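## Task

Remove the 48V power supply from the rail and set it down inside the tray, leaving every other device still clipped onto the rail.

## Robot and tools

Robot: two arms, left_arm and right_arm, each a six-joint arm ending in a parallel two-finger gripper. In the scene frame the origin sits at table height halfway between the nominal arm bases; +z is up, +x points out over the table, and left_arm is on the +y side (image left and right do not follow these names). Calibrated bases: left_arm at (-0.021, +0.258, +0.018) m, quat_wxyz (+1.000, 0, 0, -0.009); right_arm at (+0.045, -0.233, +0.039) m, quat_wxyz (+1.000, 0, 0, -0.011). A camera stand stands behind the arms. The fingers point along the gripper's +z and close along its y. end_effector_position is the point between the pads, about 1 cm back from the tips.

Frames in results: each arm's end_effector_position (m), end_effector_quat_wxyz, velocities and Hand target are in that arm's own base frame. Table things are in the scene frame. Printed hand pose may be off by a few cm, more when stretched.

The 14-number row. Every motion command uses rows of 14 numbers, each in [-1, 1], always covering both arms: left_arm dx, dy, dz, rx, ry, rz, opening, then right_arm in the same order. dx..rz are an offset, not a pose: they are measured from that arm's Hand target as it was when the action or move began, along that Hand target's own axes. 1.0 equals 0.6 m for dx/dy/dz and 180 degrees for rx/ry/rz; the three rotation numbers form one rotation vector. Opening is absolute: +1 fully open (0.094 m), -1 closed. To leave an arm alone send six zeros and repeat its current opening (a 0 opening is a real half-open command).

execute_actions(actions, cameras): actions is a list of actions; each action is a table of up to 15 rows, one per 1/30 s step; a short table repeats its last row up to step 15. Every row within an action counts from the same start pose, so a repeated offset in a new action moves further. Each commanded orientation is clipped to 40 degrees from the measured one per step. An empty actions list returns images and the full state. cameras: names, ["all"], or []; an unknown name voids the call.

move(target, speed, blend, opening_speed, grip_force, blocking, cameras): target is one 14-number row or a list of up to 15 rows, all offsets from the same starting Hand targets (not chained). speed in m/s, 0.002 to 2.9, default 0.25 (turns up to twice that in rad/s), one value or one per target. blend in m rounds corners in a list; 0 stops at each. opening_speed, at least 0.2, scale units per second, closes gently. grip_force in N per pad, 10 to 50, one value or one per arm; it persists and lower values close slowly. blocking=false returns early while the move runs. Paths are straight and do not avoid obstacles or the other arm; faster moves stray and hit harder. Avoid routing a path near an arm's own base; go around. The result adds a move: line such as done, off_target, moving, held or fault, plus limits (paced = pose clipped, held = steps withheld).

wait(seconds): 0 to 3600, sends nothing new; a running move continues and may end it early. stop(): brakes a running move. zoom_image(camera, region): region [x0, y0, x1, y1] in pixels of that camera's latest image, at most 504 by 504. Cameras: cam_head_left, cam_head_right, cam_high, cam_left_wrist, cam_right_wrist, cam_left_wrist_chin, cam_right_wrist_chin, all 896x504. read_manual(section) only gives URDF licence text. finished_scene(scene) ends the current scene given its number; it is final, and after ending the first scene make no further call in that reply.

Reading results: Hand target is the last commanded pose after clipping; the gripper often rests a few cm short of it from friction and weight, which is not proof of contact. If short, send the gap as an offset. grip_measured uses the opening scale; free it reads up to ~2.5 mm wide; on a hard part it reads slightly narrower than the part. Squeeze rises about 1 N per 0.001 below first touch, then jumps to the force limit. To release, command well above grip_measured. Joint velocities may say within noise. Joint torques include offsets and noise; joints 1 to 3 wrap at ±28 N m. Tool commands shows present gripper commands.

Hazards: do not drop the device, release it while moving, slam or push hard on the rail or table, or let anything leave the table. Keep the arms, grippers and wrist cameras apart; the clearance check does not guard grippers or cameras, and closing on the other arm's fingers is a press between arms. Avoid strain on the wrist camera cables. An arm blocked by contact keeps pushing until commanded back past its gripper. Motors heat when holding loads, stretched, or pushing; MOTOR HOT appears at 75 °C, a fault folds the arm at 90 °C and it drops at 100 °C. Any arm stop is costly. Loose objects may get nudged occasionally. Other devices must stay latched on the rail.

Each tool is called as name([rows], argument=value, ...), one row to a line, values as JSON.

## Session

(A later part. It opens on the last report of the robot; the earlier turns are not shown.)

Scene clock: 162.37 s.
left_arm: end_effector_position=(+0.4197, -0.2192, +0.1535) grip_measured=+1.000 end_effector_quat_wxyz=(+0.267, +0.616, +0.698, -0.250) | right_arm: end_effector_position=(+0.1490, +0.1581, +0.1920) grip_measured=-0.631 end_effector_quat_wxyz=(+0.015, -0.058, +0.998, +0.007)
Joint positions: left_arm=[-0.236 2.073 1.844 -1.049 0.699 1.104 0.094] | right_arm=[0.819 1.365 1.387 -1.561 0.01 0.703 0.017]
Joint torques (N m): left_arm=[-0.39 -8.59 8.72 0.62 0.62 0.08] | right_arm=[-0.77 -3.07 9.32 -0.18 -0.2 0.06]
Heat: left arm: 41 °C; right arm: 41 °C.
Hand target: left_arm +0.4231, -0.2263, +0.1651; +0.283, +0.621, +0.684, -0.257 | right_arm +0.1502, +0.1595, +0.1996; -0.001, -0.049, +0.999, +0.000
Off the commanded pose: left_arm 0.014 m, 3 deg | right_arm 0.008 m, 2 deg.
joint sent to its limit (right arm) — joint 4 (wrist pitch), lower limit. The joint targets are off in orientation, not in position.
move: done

move(target=[0,0,0,0,0,0,1,-0.163,-0.041,0.05,0,-0.5,0,-1], cameras=["cam_left_wrist","cam_left_wrist_chin","cam_right_wrist","cam_right_wrist_chin"])

Scene clock: 170.00 s.
left_arm: end_effector_position=(+0.4197, -0.2192, +0.1535) grip_measured=+1.000 end_effector_quat_wxyz=(+0.267, +0.616, +0.698, -0.250) | right_arm: end_effector_position=(+0.2501, +0.1468, +0.1710) grip_measured=-0.631 end_effector_quat_wxyz=(+0.703, -0.036, +0.709, +0.032)
Joint positions: left_arm=[-0.236 2.073 1.844 -1.049 0.699 1.104 0.094] | right_arm=[1.065 1.105 0.065 1.025 0.97 0.008 0.017]
Joint torques (N m): left_arm=[-0.39 -8.62 8.72 0.62 0.62 0.08] | right_arm=[-0.73 -0.88 4.86 1.72 -0.14 -0.03]
Heat: left arm: 41 °C; right arm: 40 °C.
Hand target: left_arm +0.4231, -0.2263, +0.1651; +0.283, +0.621, +0.684, -0.257 | right_arm +0.2499, +0.1445, +0.1695; +0.706, -0.035, +0.707, +0.034
Off the commanded pose: left_arm 0.014 m, 3 deg | right_arm 0.003 m, 0 deg.
move: done
Images, in order (width x height): cam_left_wrist 896x504, cam_right_wrist 896x504, cam_left_wrist_chin 896x504, cam_right_wrist_chin 896x504.

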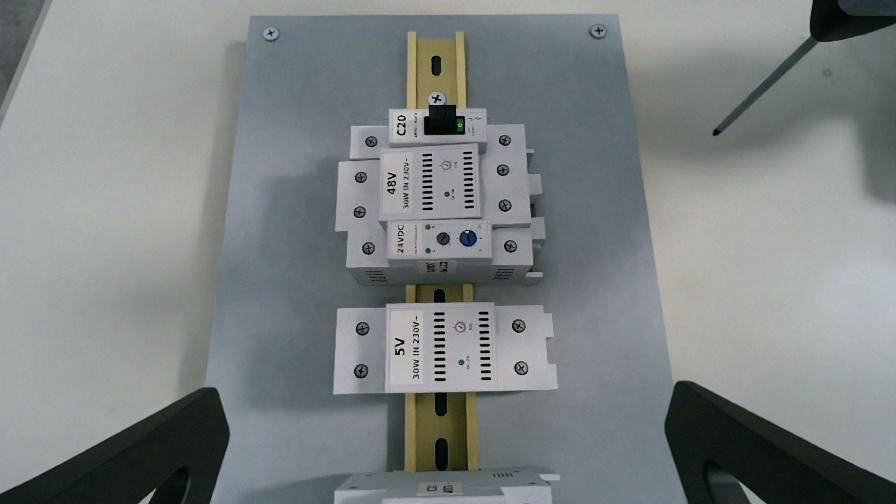

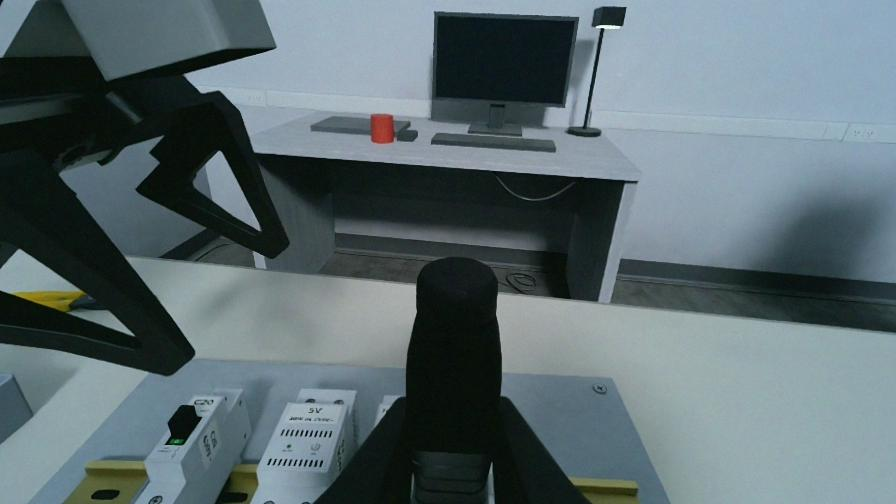

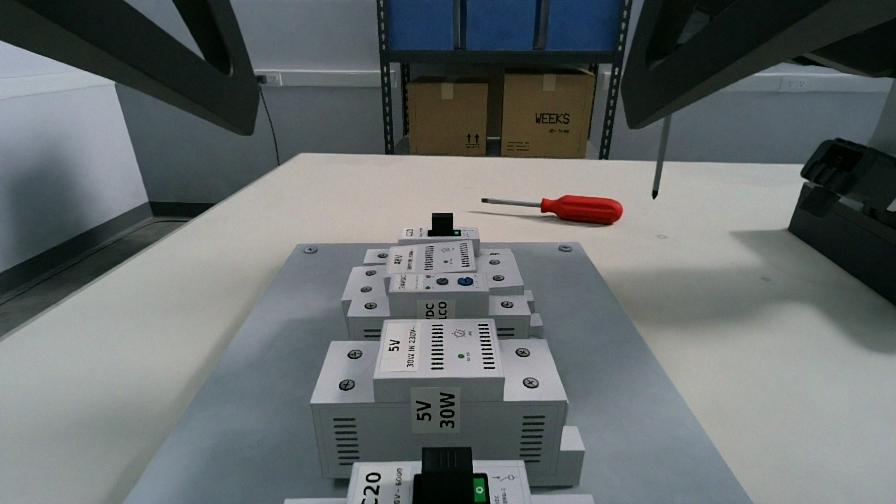

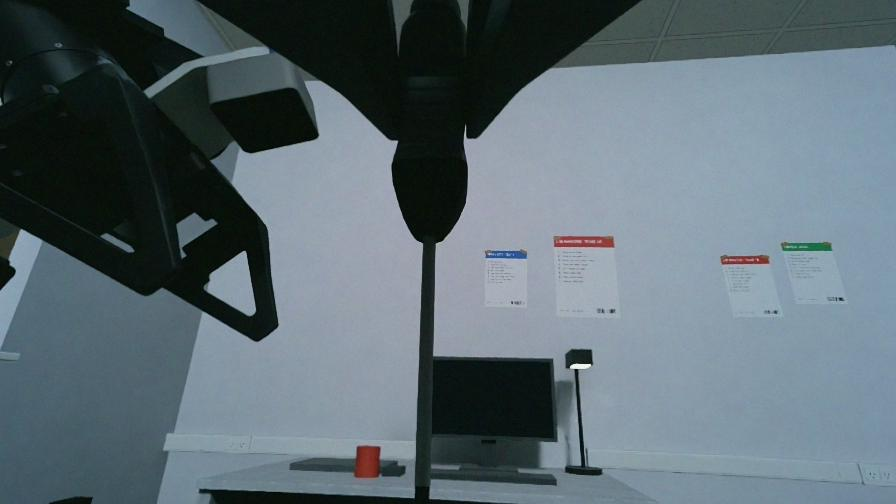

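zoom_image(camera="cam_left_wrist", region=[440, 90, 570, 300])

zoom_image(camera="cam_left_wrist_chin", region=[330, 200, 570, 360])

Scaled by 2.400 from the camera's image (finer frame: 1280x720).

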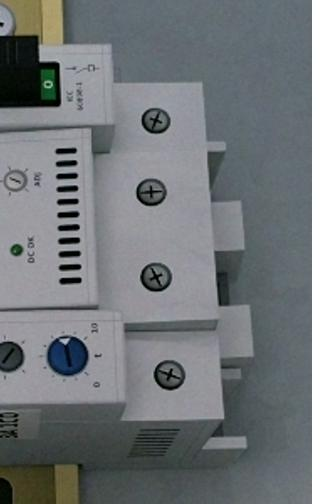

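Scaled by 2.100 from the camera's image (finer frame: 1280x720).

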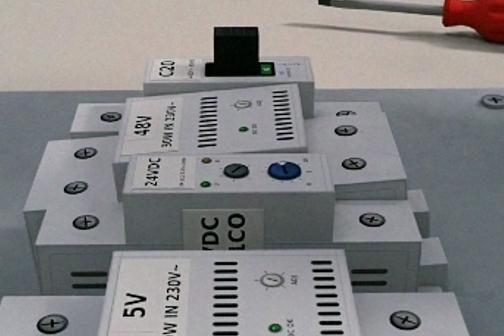

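move(target=[-0.042,0.011,0.127,0,0.0944,0,0.25,0,0,0,0,0,0,-1], speed=0.1, cameras=["cam_left_wrist","cam_left_wrist_chin"])

zoom_image(camera="cam_left_wrist_chin", region=[300, 100, 600, 300])

Scene clock: 187.10 s.
left_arm: end_effector_position=(+0.4331, -0.2932, +0.1218) grip_measured=+0.252 end_effector_quat_wxyz=(+0.169, +0.652, +0.721, -0.162) | right_arm: end_effector_position=(+0.2501, +0.1468, +0.1711) grip_measured=-0.631 end_effector_quat_wxyz=(+0.703, -0.035, +0.709, +0.032)
Joint positions: left_arm=[-0.461 2.386 2.349 -1.28 0.404 0.958 0.059] | right_arm=[1.065 1.105 0.065 1.026 0.97 0.008 0.017]
Joint torques (N m): left_arm=[-0.23 -10.26 8.4 0.58 0.27 -0.03] | right_arm=[-0.75 -1.09 4.94 1.65 -0.12 -0.02]
Heat: left arm: 41 °C; right arm: 39 °C.
Hand target: left_arm +0.4365, -0.2971, +0.1291; +0.179, +0.653, +0.718, -0.163 | right_arm +0.2498, +0.1445, +0.1696; +0.705, -0.035, +0.708, +0.034
Off the commanded pose: left_arm 0.009 m, 1 deg | right_arm 0.003 m, 0 deg.
move: done

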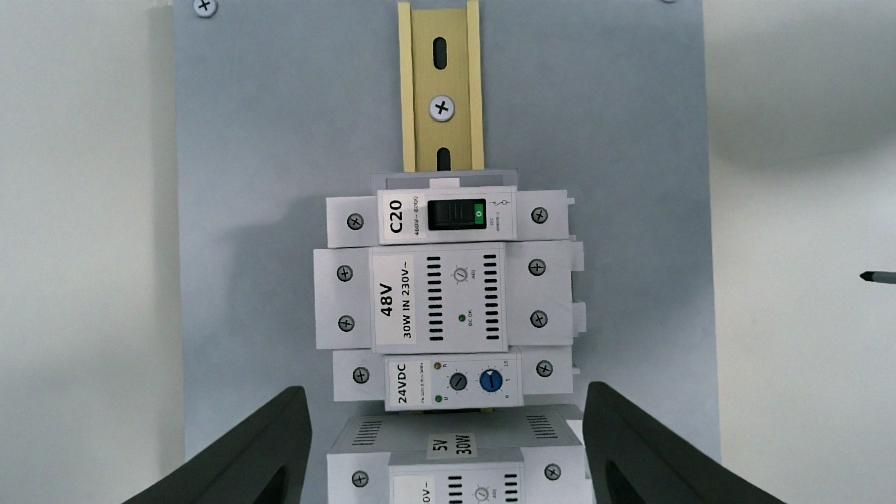

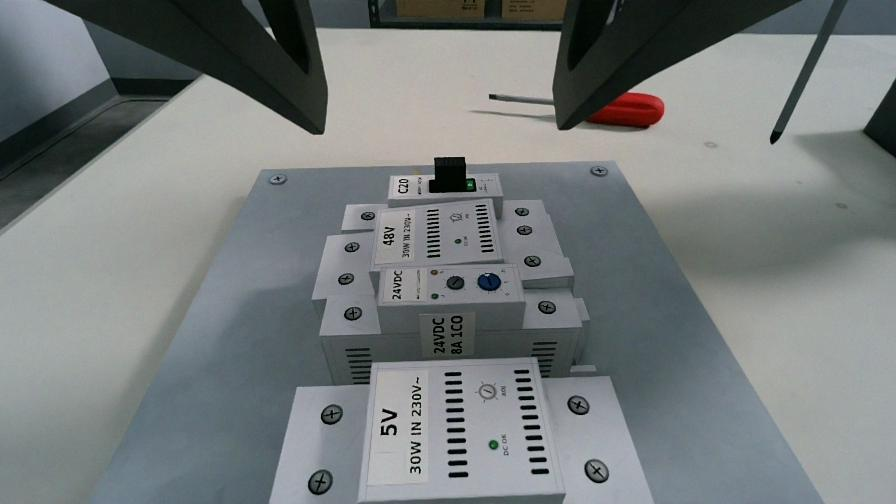

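Scaled by 1.680 from the camera's image (finer frame: 1280x720).

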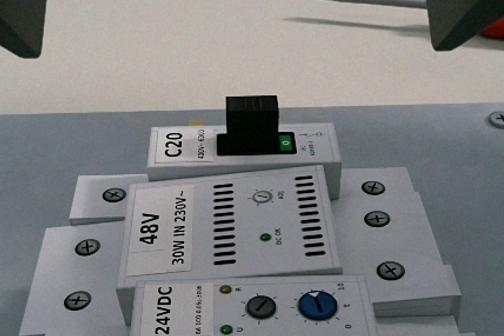

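move(target=[0.015,0.003,0.072,0,0,0,0.25,0,0,0,0,0,0,-1], speed=0.06, cameras=["cam_left_wrist","cam_left_wrist_chin"])

Scene clock: 193.13 s.
left_arm: end_effector_position=(+0.4394, -0.3046, +0.0875) grip_measured=+0.252 end_effector_quat_wxyz=(+0.175, +0.652, +0.720, -0.160) | right_arm: end_effector_position=(+0.2501, +0.1468, +0.1711) grip_measured=-0.631 end_effector_quat_wxyz=(+0.703, -0.035, +0.709, +0.032)
Joint positions: left_arm=[-0.477 2.402 2.235 -1.131 0.398 0.939 0.059] | right_arm=[1.065 1.105 0.065 1.026 0.97 0.008 0.017]
Joint torques (N m): left_arm=[-0.59 -10.82 5.55 0.8 0.27 -0.03] | right_arm=[-0.75 -1.07 4.96 1.65 -0.11 -0.01]
Motor temperatures (°C): left_arm=[31 38 41 39 29 29 30] | right_arm=[29 34 39 33 28 30 34]
Heat: left arm: 41 °C; right arm: 39 °C.
Hand target: left_arm +0.4395, -0.3092, +0.0866; +0.179, +0.653, +0.718, -0.163 | right_arm +0.2498, +0.1445, +0.1696; +0.705, -0.035, +0.708, +0.034
Off the commanded pose: left_arm 0.005 m, 1 deg | right_arm 0.003 m, 0 deg.
move: done

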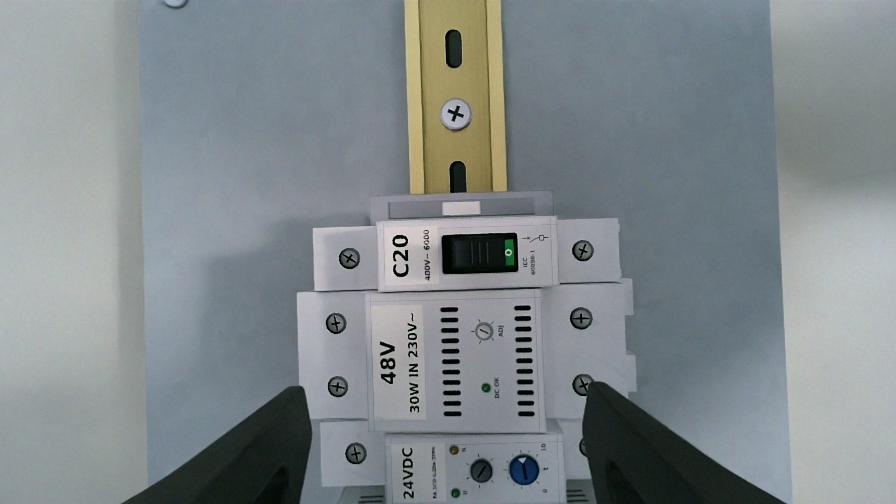

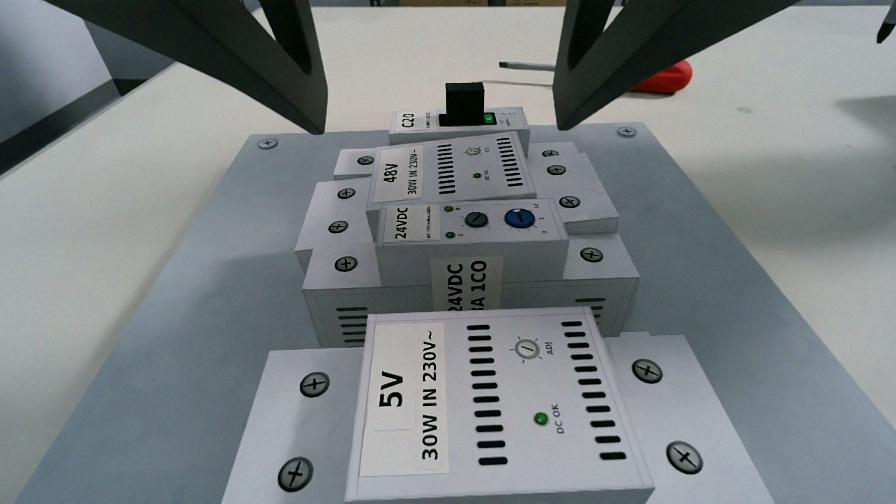

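move(target=[0.008,-0.005,0.045,0.029,0,-0.0156,0.25,0,0,0,0,0,0,-1], speed=0.03, cameras=["cam_left_wrist","cam_left_wrist_chin"])

Scene clock: 200.13 s.
left_arm: end_effector_position=(+0.4377, -0.3120, +0.0608) grip_measured=+0.252 end_effector_quat_wxyz=(+0.144, +0.641, +0.729, -0.191) | right_arm: end_effector_position=(+0.2501, +0.1468, +0.1711) grip_measured=-0.631 end_effector_quat_wxyz=(+0.703, -0.035, +0.709, +0.032)
Joint positions: left_arm=[-0.477 2.513 2.334 -1.189 0.443 0.921 0.059] | right_arm=[1.065 1.105 0.065 1.026 0.97 0.008 0.017]
Joint torques (N m): left_arm=[-0.54 -10.15 7.88 0.48 0.38 -0.02] | right_arm=[-0.73 -1.09 4.93 1.66 -0.12 -0.02]
Heat: left arm: 41 °C; right arm: 39 °C.
Hand target: left_arm +0.4373, -0.3179, +0.0606; +0.145, +0.642, +0.726, -0.199 | right_arm +0.2498, +0.1445, +0.1696; +0.705, -0.035, +0.708, +0.034
Off the commanded pose: left_arm 0.006 m, 1 deg | right_arm 0.003 m, 0 deg.
move: done

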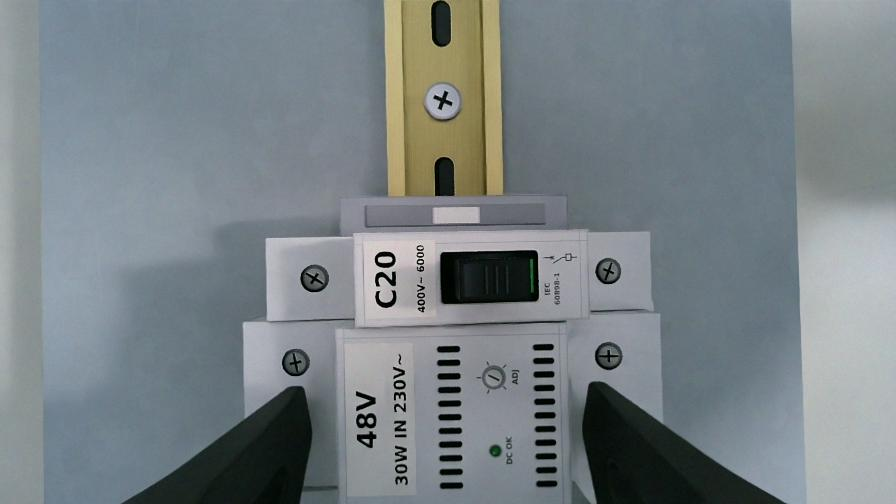

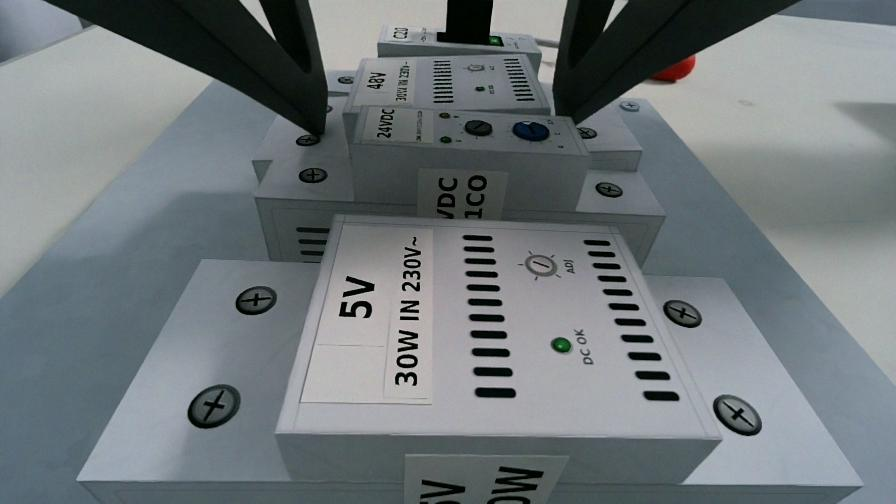

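move(target=[0,0,0,0,0,0,-0.35,0,0,0,0,0,0,-1], opening_speed=0.4)

move(target=[0.0073,0.003,0.0137,0,0,0,-0.35,0,0,0,0,0,0,-1], speed=0.02, cameras=["cam_left_wrist","cam_left_wrist_chin"])

Scene clock: 204.73 s.
left_arm: end_effector_position=(+0.4367, -0.3127, +0.0608) grip_measured=-0.052 end_effector_quat_wxyz=(+0.143, +0.641, +0.729, -0.195) | right_arm: end_effector_position=(+0.2501, +0.1468, +0.1711) grip_measured=-0.631 end_effector_quat_wxyz=(+0.703, -0.035, +0.709, +0.032)
Joint positions: left_arm=[-0.477 2.516 2.338 -1.194 0.45 0.92 0.045] | right_arm=[1.065 1.105 0.065 1.026 0.97 0.008 0.017]
Joint torques (N m): left_arm=[-0.54 -10.18 7.88 0.48 0.33 -0.01] | right_arm=[-0.73 -1.09 4.96 1.65 -0.12 -0.01]
Heat: left arm: 41 °C; right arm: 39 °C.
Hand target: left_arm +0.4373, -0.3179, +0.0607; +0.145, +0.642, +0.726, -0.200 | right_arm +0.2498, +0.1445, +0.1696; +0.705, -0.035, +0.708, +0.034
Off the commanded pose: left_arm 0.005 m, 1 deg | right_arm 0.003 m, 0 deg.
move: done

Scene clock: 205.43 s.
left_arm: end_effector_position=(+0.4369, -0.3128, +0.0609) grip_measured=-0.052 end_effector_quat_wxyz=(+0.143, +0.641, +0.729, -0.195) | right_arm: end_effector_position=(+0.2501, +0.1468, +0.1711) grip_measured=-0.631 end_effector_quat_wxyz=(+0.703, -0.035, +0.709, +0.032)
Joint positions: left_arm=[-0.477 2.516 2.338 -1.193 0.45 0.92 0.045] | right_arm=[1.065 1.105 0.065 1.026 0.97 0.008 0.017]
Joint torques (N m): left_arm=[-0.46 -9.99 5.24 0.81 0.33 0.01] | right_arm=[-0.75 -1.07 4.93 1.65 -0.13 -0.01]
Heat: left arm: 41 °C; right arm: 39 °C.
Hand target: left_arm +0.4381, -0.3178, +0.0512; +0.145, +0.642, +0.726, -0.200 | right_arm +0.2498, +0.1445, +0.1696; +0.705, -0.035, +0.708, +0.034
Off the commanded pose: left_arm 0.011 m, 1 deg | right_arm 0.003 m, 0 deg.
move: off_target (left_arm)

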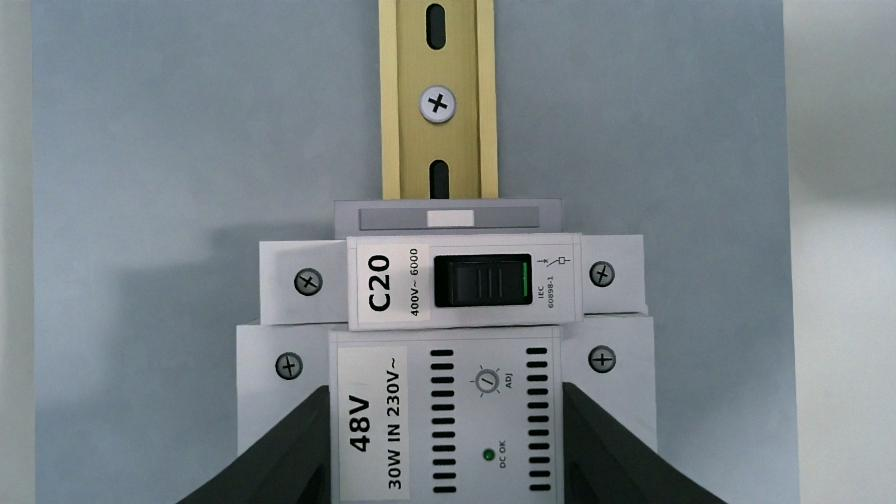

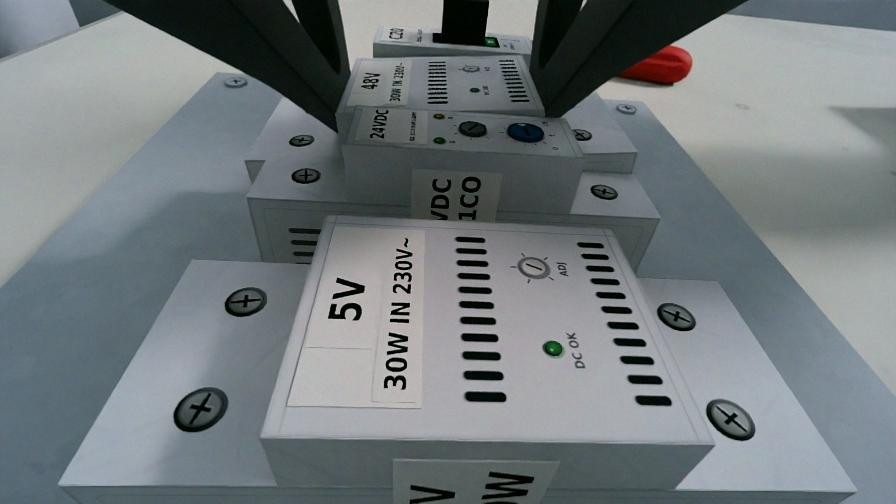

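move(target=[-0.017,0.0045,-0.032,0,0,0,-0.35,0,0,0,0,0,0,-1], speed=0.02, cameras=["cam_left_wrist","cam_left_wrist_chin"])

Scene clock: 209.47 s.
left_arm: end_effector_position=(+0.4387, -0.3131, +0.0622) grip_measured=-0.052 end_effector_quat_wxyz=(+0.131, +0.639, +0.732, -0.196) | right_arm: end_effector_position=(+0.2501, +0.1468, +0.1711) grip_measured=-0.631 end_effector_quat_wxyz=(+0.703, -0.035, +0.709, +0.032)
Joint positions: left_arm=[-0.477 2.579 2.466 -1.285 0.446 0.92 0.045] | right_arm=[1.065 1.105 0.065 1.026 0.97 0.008 0.017]
Joint torques (N m): left_arm=[0.03 -11.51 8.72 0.43 0.36 0.05] | right_arm=[-0.73 -1.07 4.96 1.66 -0.13 -0.01]
Heat: left arm: 41 °C; right arm: 39 °C.
Hand target: left_arm +0.4431, -0.3173, +0.0725; +0.145, +0.642, +0.726, -0.199 | right_arm +0.2498, +0.1445, +0.1696; +0.705, -0.035, +0.708, +0.034
Off the commanded pose: left_arm 0.012 m, 2 deg | right_arm 0.003 m, 0 deg.
move: off_target (left_arm)

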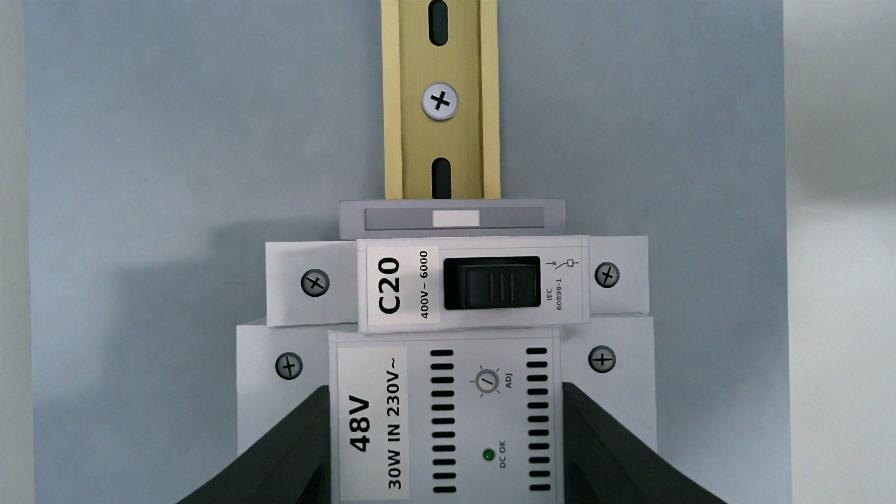

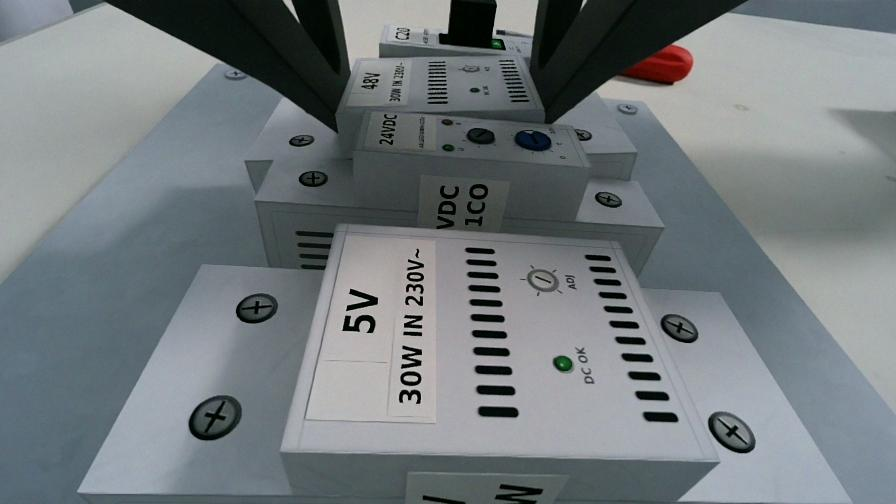

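Rises 1–2 mm. Push further with +f and up.

move(target=[-0.008,0.013,-0.015,0,0,0,-0.6,0,0,0,0,0,0,-1], speed=0.02, cameras=["cam_left_wrist","cam_left_wrist_chin"])

Scene clock: 212.50 s.
left_arm: end_effector_position=(+0.4414, -0.3119, +0.0632) grip_measured=-0.052 end_effector_quat_wxyz=(+0.116, +0.638, +0.735, -0.199) | right_arm: end_effector_position=(+0.2501, +0.1468, +0.1711) grip_measured=-0.631 end_effector_quat_wxyz=(+0.703, -0.035, +0.709, +0.032)
Joint positions: left_arm=[-0.473 2.687 2.684 -1.427 0.445 0.924 0.045] | right_arm=[1.065 1.105 0.065 1.026 0.97 0.008 0.017]
Joint torques (N m): left_arm=[0.61 -12.44 9.24 0.57 0.39 0.09] | right_arm=[-0.75 -1.09 4.94 1.65 -0.13 -0.01]
Heat: left arm: 42 °C; right arm: 39 °C.
Hand target: left_arm +0.4519, -0.3164, +0.0818; +0.145, +0.642, +0.726, -0.200 | right_arm +0.2498, +0.1445, +0.1696; +0.705, -0.035, +0.708, +0.034
Off the commanded pose: left_arm 0.022 m, 4 deg | right_arm 0.003 m, 0 deg.
move: off_target (left_arm)

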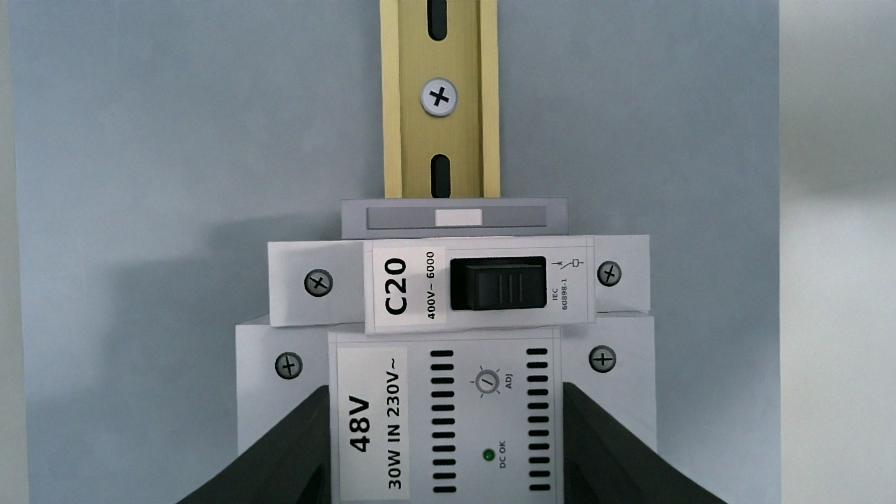

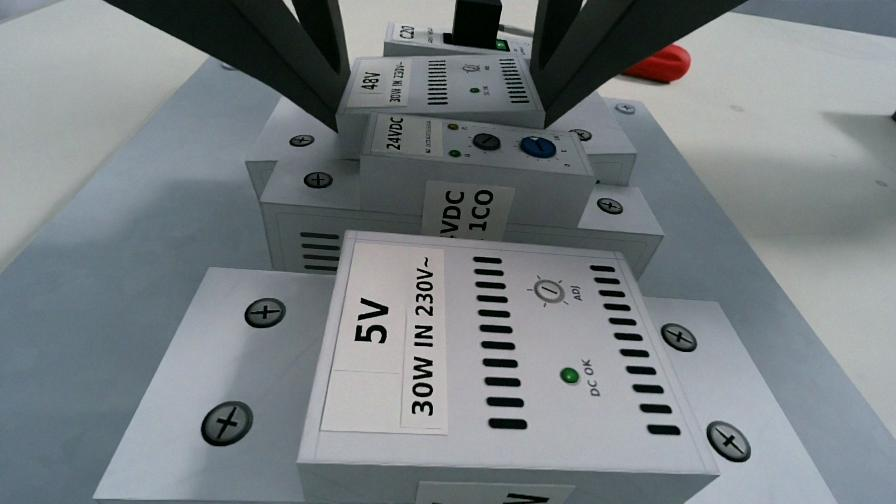

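wait(seconds=0.1, cameras=["cam_high","cam_head_right","cam_head_left"])

zoom_image(camera="cam_head_right", region=[380, 170, 520, 270])

zoom_image(camera="cam_head_left", region=[360, 170, 520, 280])

Scene clock: 217.20 s.
left_arm: end_effector_position=(+0.4413, -0.3119, +0.0633) grip_measured=-0.052 end_effector_quat_wxyz=(+0.116, +0.638, +0.735, -0.199) | right_arm: end_effector_position=(+0.2501, +0.1468, +0.1711) grip_measured=-0.631 end_effector_quat_wxyz=(+0.703, -0.035, +0.709, +0.032)
Joint positions: left_arm=[-0.473 2.687 2.685 -1.427 0.445 0.924 0.045] | right_arm=[1.065 1.105 0.065 1.026 0.97 0.008 0.017]
Joint torques (N m): left_arm=[0.61 -12.46 9.28 0.53 0.39 0.09] | right_arm=[-0.73 -1.09 4.96 1.65 -0.13 -0.01]
Heat: left arm: 42 °C; right arm: 39 °C.
Hand target: left_arm +0.4519, -0.3164, +0.0819; +0.145, +0.642, +0.726, -0.200 | right_arm +0.2498, +0.1445, +0.1696; +0.705, -0.035, +0.708, +0.034
Tool commands: left_gripper/opening=-0.6 right_gripper/opening=-1.0
Off the commanded pose: left_arm 0.022 m, 4 deg | right_arm 0.003 m, 0 deg.
wait: 0.10 s; at rest from the start
Images, in order (width x height): cam_head_left 896x504, cam_head_right 896x504, cam_high 896x504.

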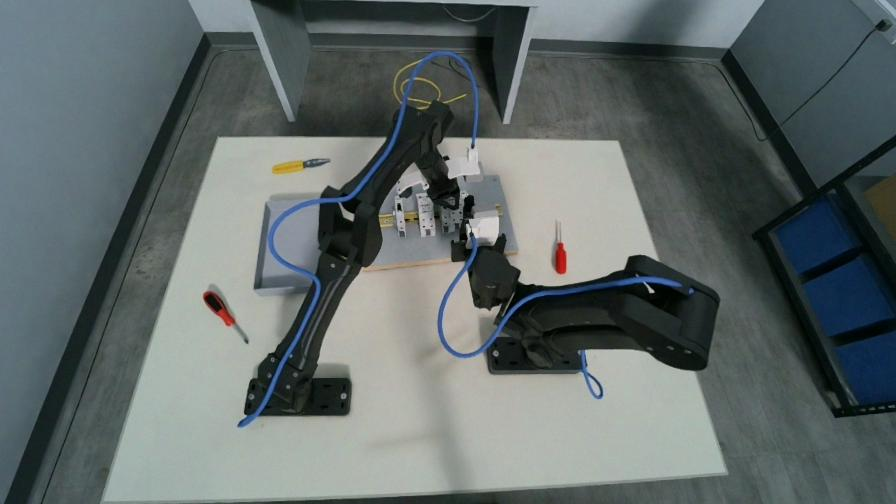

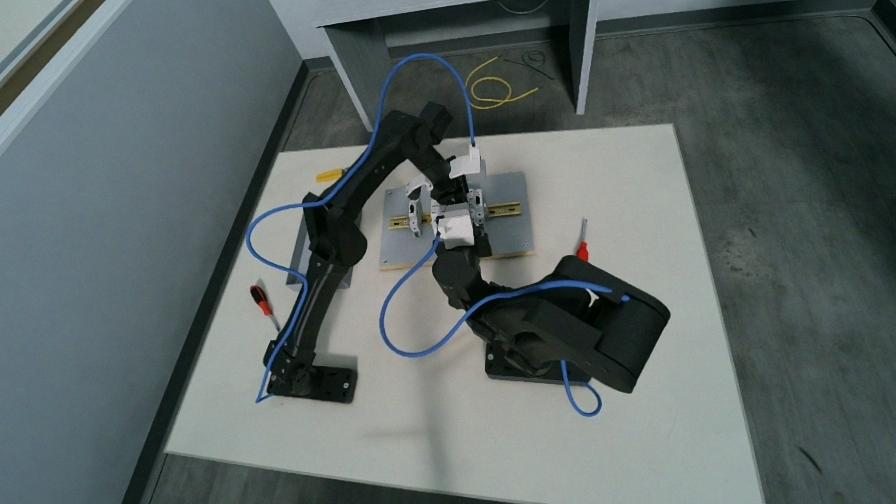

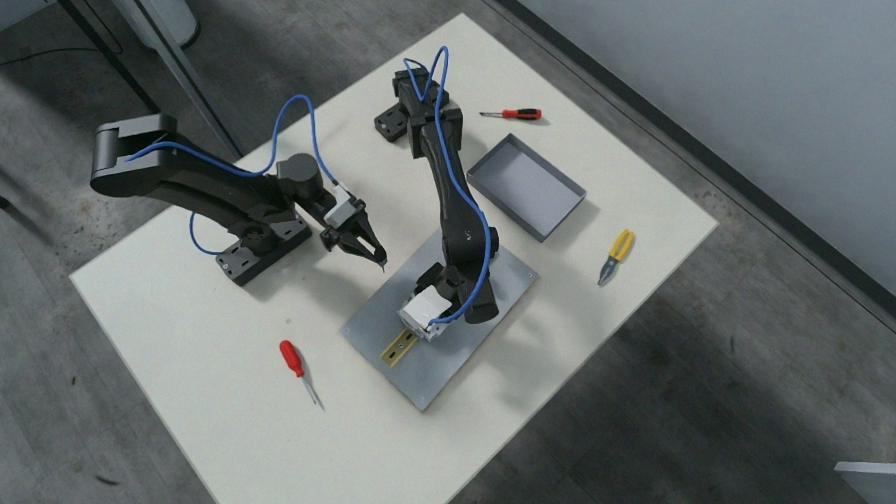

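Scaled by 3.600 from the camera's image (finer frame: 1280x720).

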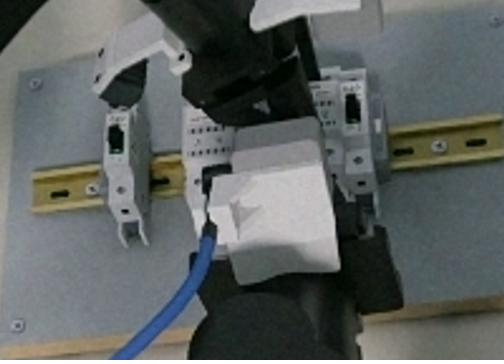

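Scaled by 3.150 from the camera's image (finer frame: 1280x720).

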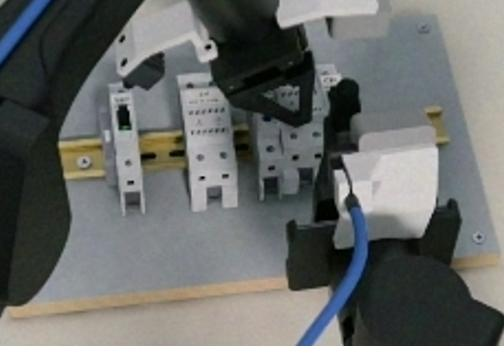

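move(target=[0,0,0,0,0,0,-0.6,0,0,-0.1,0,0.23,0,-1], cameras=["cam_right_wrist","cam_right_wrist_chin"])

zoom_image(camera="cam_right_wrist_chin", region=[300, 200, 640, 450])

Scene clock: 223.03 s.
left_arm: end_effector_position=(+0.4413, -0.3119, +0.0633) grip_measured=-0.052 end_effector_quat_wxyz=(+0.116, +0.638, +0.735, -0.199) | right_arm: end_effector_position=(+0.1863, +0.1356, +0.1552) grip_measured=-0.631 end_effector_quat_wxyz=(+0.401, -0.060, +0.914, +0.008)
Joint positions: left_arm=[-0.473 2.687 2.685 -1.427 0.445 0.924 0.045] | right_arm=[1.152 0.88 0.711 -0.92 0.698 0.843 0.017]
Joint torques (N m): left_arm=[0.61 -13.37 7.23 0.65 0.39 0.09] | right_arm=[-0.76 -0.49 11.49 0.69 0.41 0.11]
Heat: left arm: 42 °C; right arm: 39 °C.
Hand target: left_arm +0.4507, -0.3156, +0.0819; +0.149, +0.641, +0.726, -0.198 (not the last commanded pose) | right_arm +0.1901, +0.1387, +0.1698; +0.409, -0.045, +0.911, +0.020
Off the commanded pose: left_arm 0.022 m, 4 deg | right_arm 0.015 m, 2 deg.
move: off_target (right_arm)

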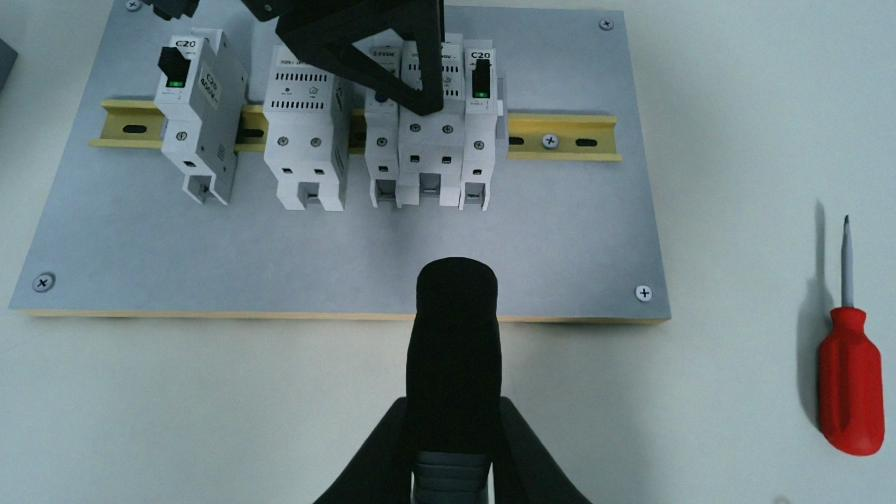

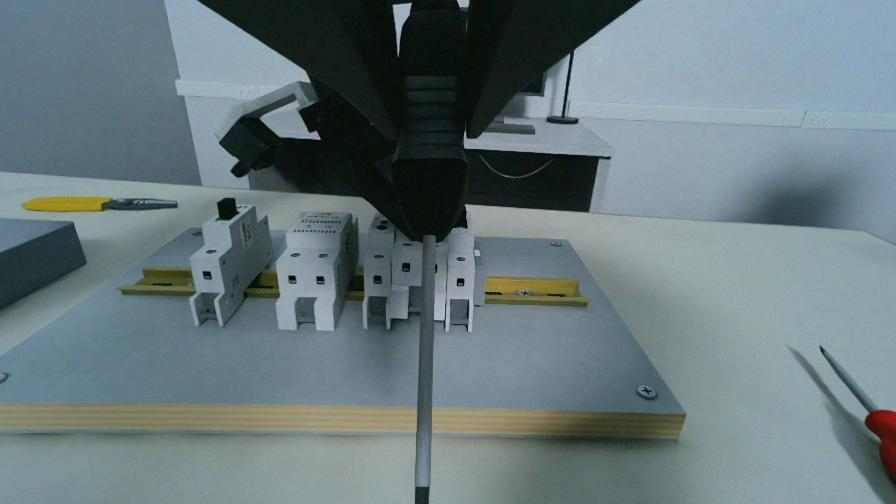

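Scaled by 1.482 from the camera's image (finer frame: 1280x720).

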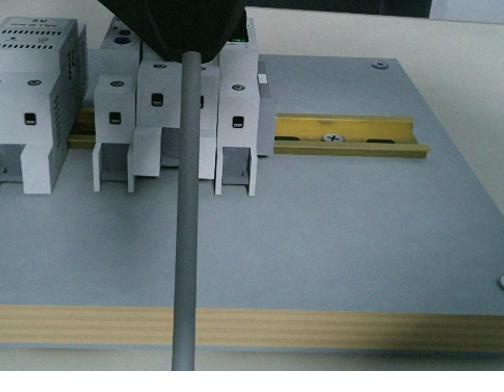

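move(target=[0.01,0.014,0.018,0,0,0,-0.6,0,0,0,0,0,0,-1], speed=0.02)

move(target=[-0.0155,0.008,-0.028,0,0,0,-0.6,0,0,0,0,0,0,-1], speed=0.03, cameras=["cam_left_wrist","cam_left_wrist_chin","cam_right_wrist"])

Scene clock: 228.97 s.
left_arm: end_effector_position=(+0.4436, -0.3105, +0.0626) grip_measured=-0.052 end_effector_quat_wxyz=(+0.119, +0.636, +0.735, -0.203) | right_arm: end_effector_position=(+0.1862, +0.1355, +0.1551) grip_measured=-0.631 end_effector_quat_wxyz=(+0.400, -0.060, +0.914, +0.008)
Joint positions: left_arm=[-0.466 2.695 2.694 -1.428 0.454 0.927 0.045] | right_arm=[1.152 0.88 0.711 -0.922 0.698 0.844 0.017]
Joint torques (N m): left_arm=[0.69 -11.07 8.31 0.78 0.32 0.13] | right_arm=[-0.73 -0.47 11.49 0.68 0.39 0.11]
Heat: left arm: 42 °C; right arm: 41 °C.
Hand target: left_arm +0.4579, -0.3148, +0.0688; +0.149, +0.641, +0.726, -0.198 | right_arm +0.1901, +0.1386, +0.1697; +0.409, -0.045, +0.911, +0.020
Off the commanded pose: left_arm 0.016 m, 4 deg | right_arm 0.016 m, 2 deg.
move: off_target (left_arm)

Scene clock: 229.93 s.
left_arm: end_effector_position=(+0.4441, -0.3107, +0.0639) grip_measured=-0.052 end_effector_quat_wxyz=(+0.116, +0.635, +0.736, -0.203) | right_arm: end_effector_position=(+0.1862, +0.1355, +0.1551) grip_measured=-0.631 end_effector_quat_wxyz=(+0.400, -0.060, +0.914, +0.008)
Joint positions: left_arm=[-0.466 2.753 2.817 -1.498 0.453 0.927 0.045] | right_arm=[1.152 0.88 0.711 -0.922 0.698 0.844 0.017]
Joint torques (N m): left_arm=[1.33 -12.98 9.62 0.82 0.34 0.04] | right_arm=[-0.73 -0.49 11.51 0.69 0.39 0.11]
Heat: left arm: 42 °C; right arm: 41 °C.
Hand target: left_arm +0.4644, -0.3144, +0.0874; +0.149, +0.641, +0.726, -0.198 | right_arm +0.1901, +0.1386, +0.1697; +0.409, -0.045, +0.911, +0.020
Off the commanded pose: left_arm 0.031 m, 4 deg | right_arm 0.016 m, 2 deg.
elbow stopped short (left arm): the move would have taken joint 3 (elbow) straighter than the controller allows.
move: off_target (left_arm)
Images, in order (width x height): cam_left_wrist 896x504, cam_right_wrist 896x504, cam_left_wrist_chin 896x504.

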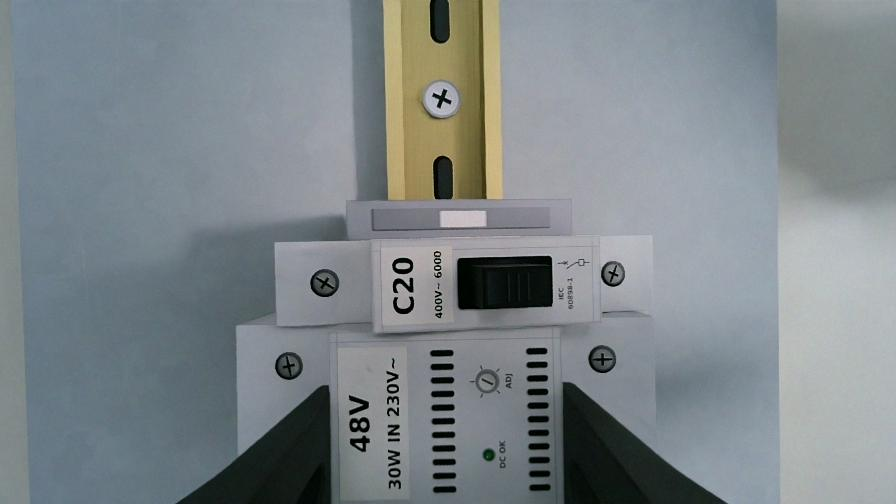

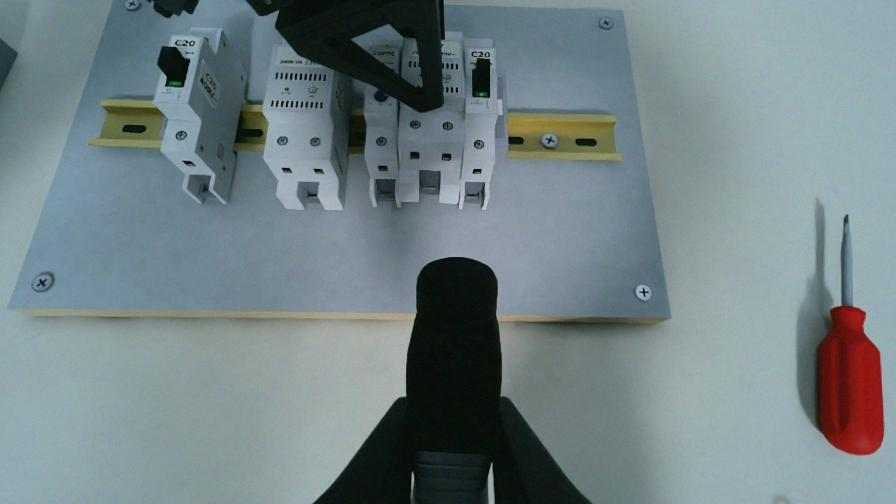

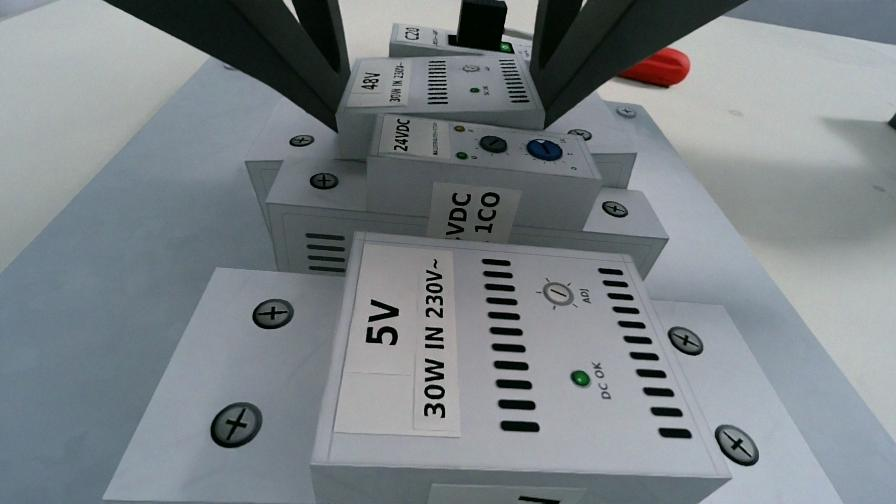

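move(target=[0.006,0.003,0.0117,-0.045,0,0.024,-0.8,0,0,0,0,0,0,-1], speed=0.02, cameras=["cam_left_wrist","cam_left_wrist_chin","cam_right_wrist_chin"])

Scene clock: 238.63 s.
left_arm: end_effector_position=(+0.4441, -0.3105, +0.0619) grip_measured=-0.052 end_effector_quat_wxyz=(+0.114, +0.639, +0.735, -0.195) | right_arm: end_effector_position=(+0.1862, +0.1355, +0.1551) grip_measured=-0.631 end_effector_quat_wxyz=(+0.400, -0.060, +0.914, +0.008)
Joint positions: left_arm=[-0.471 2.753 2.813 -1.496 0.435 0.931 0.045] | right_arm=[1.152 0.88 0.711 -0.922 0.698 0.844 0.017]
Joint torques (N m): left_arm=[-0.68 -14.91 5.24 1.24 -0.29 0.39] | right_arm=[-0.76 -0.49 11.48 0.69 0.39 0.11]
Heat: left arm: 42 °C; right arm: 42 °C.
Hand target: left_arm +0.4655, -0.3144, +0.0794; +0.201, +0.656, +0.714, -0.141 | right_arm +0.1901, +0.1386, +0.1697; +0.409, -0.045, +0.911, +0.020
Off the commanded pose: left_arm 0.028 m, 12 deg | right_arm 0.016 m, 2 deg.
move: off_target (left_arm)

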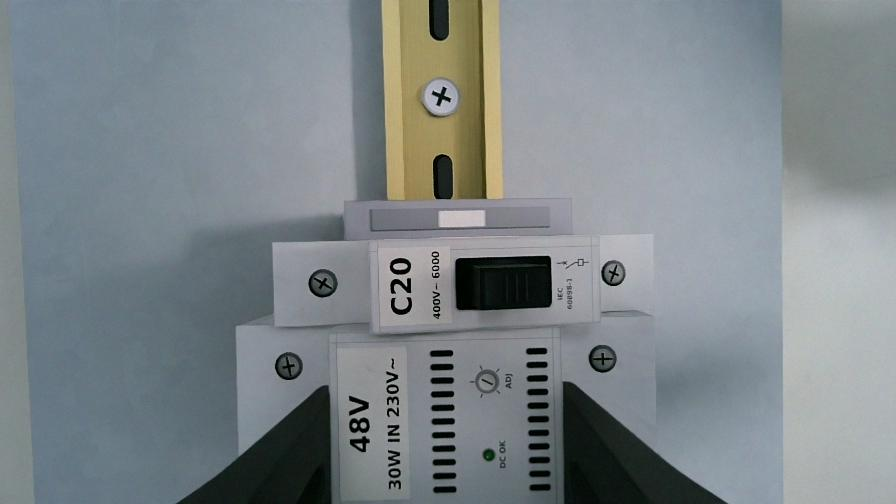

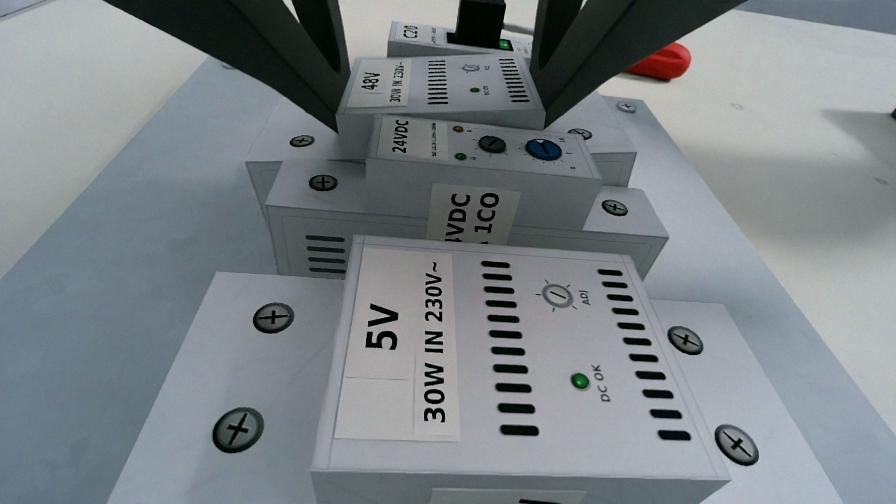

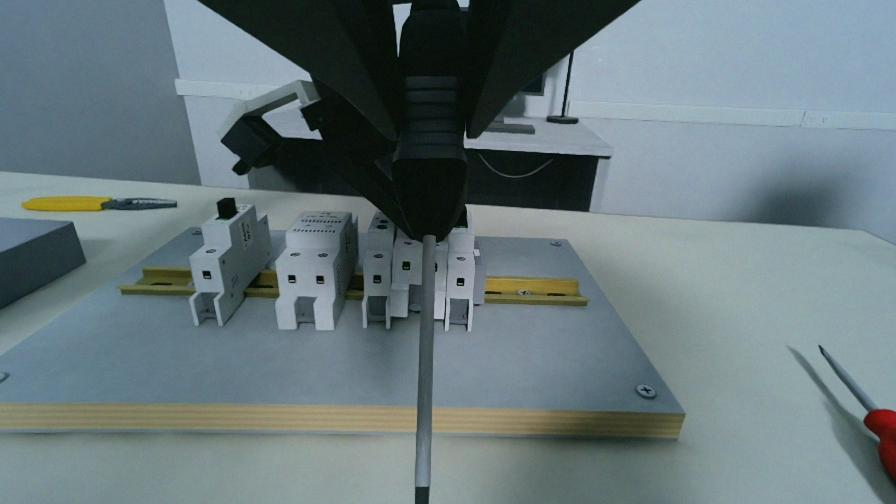

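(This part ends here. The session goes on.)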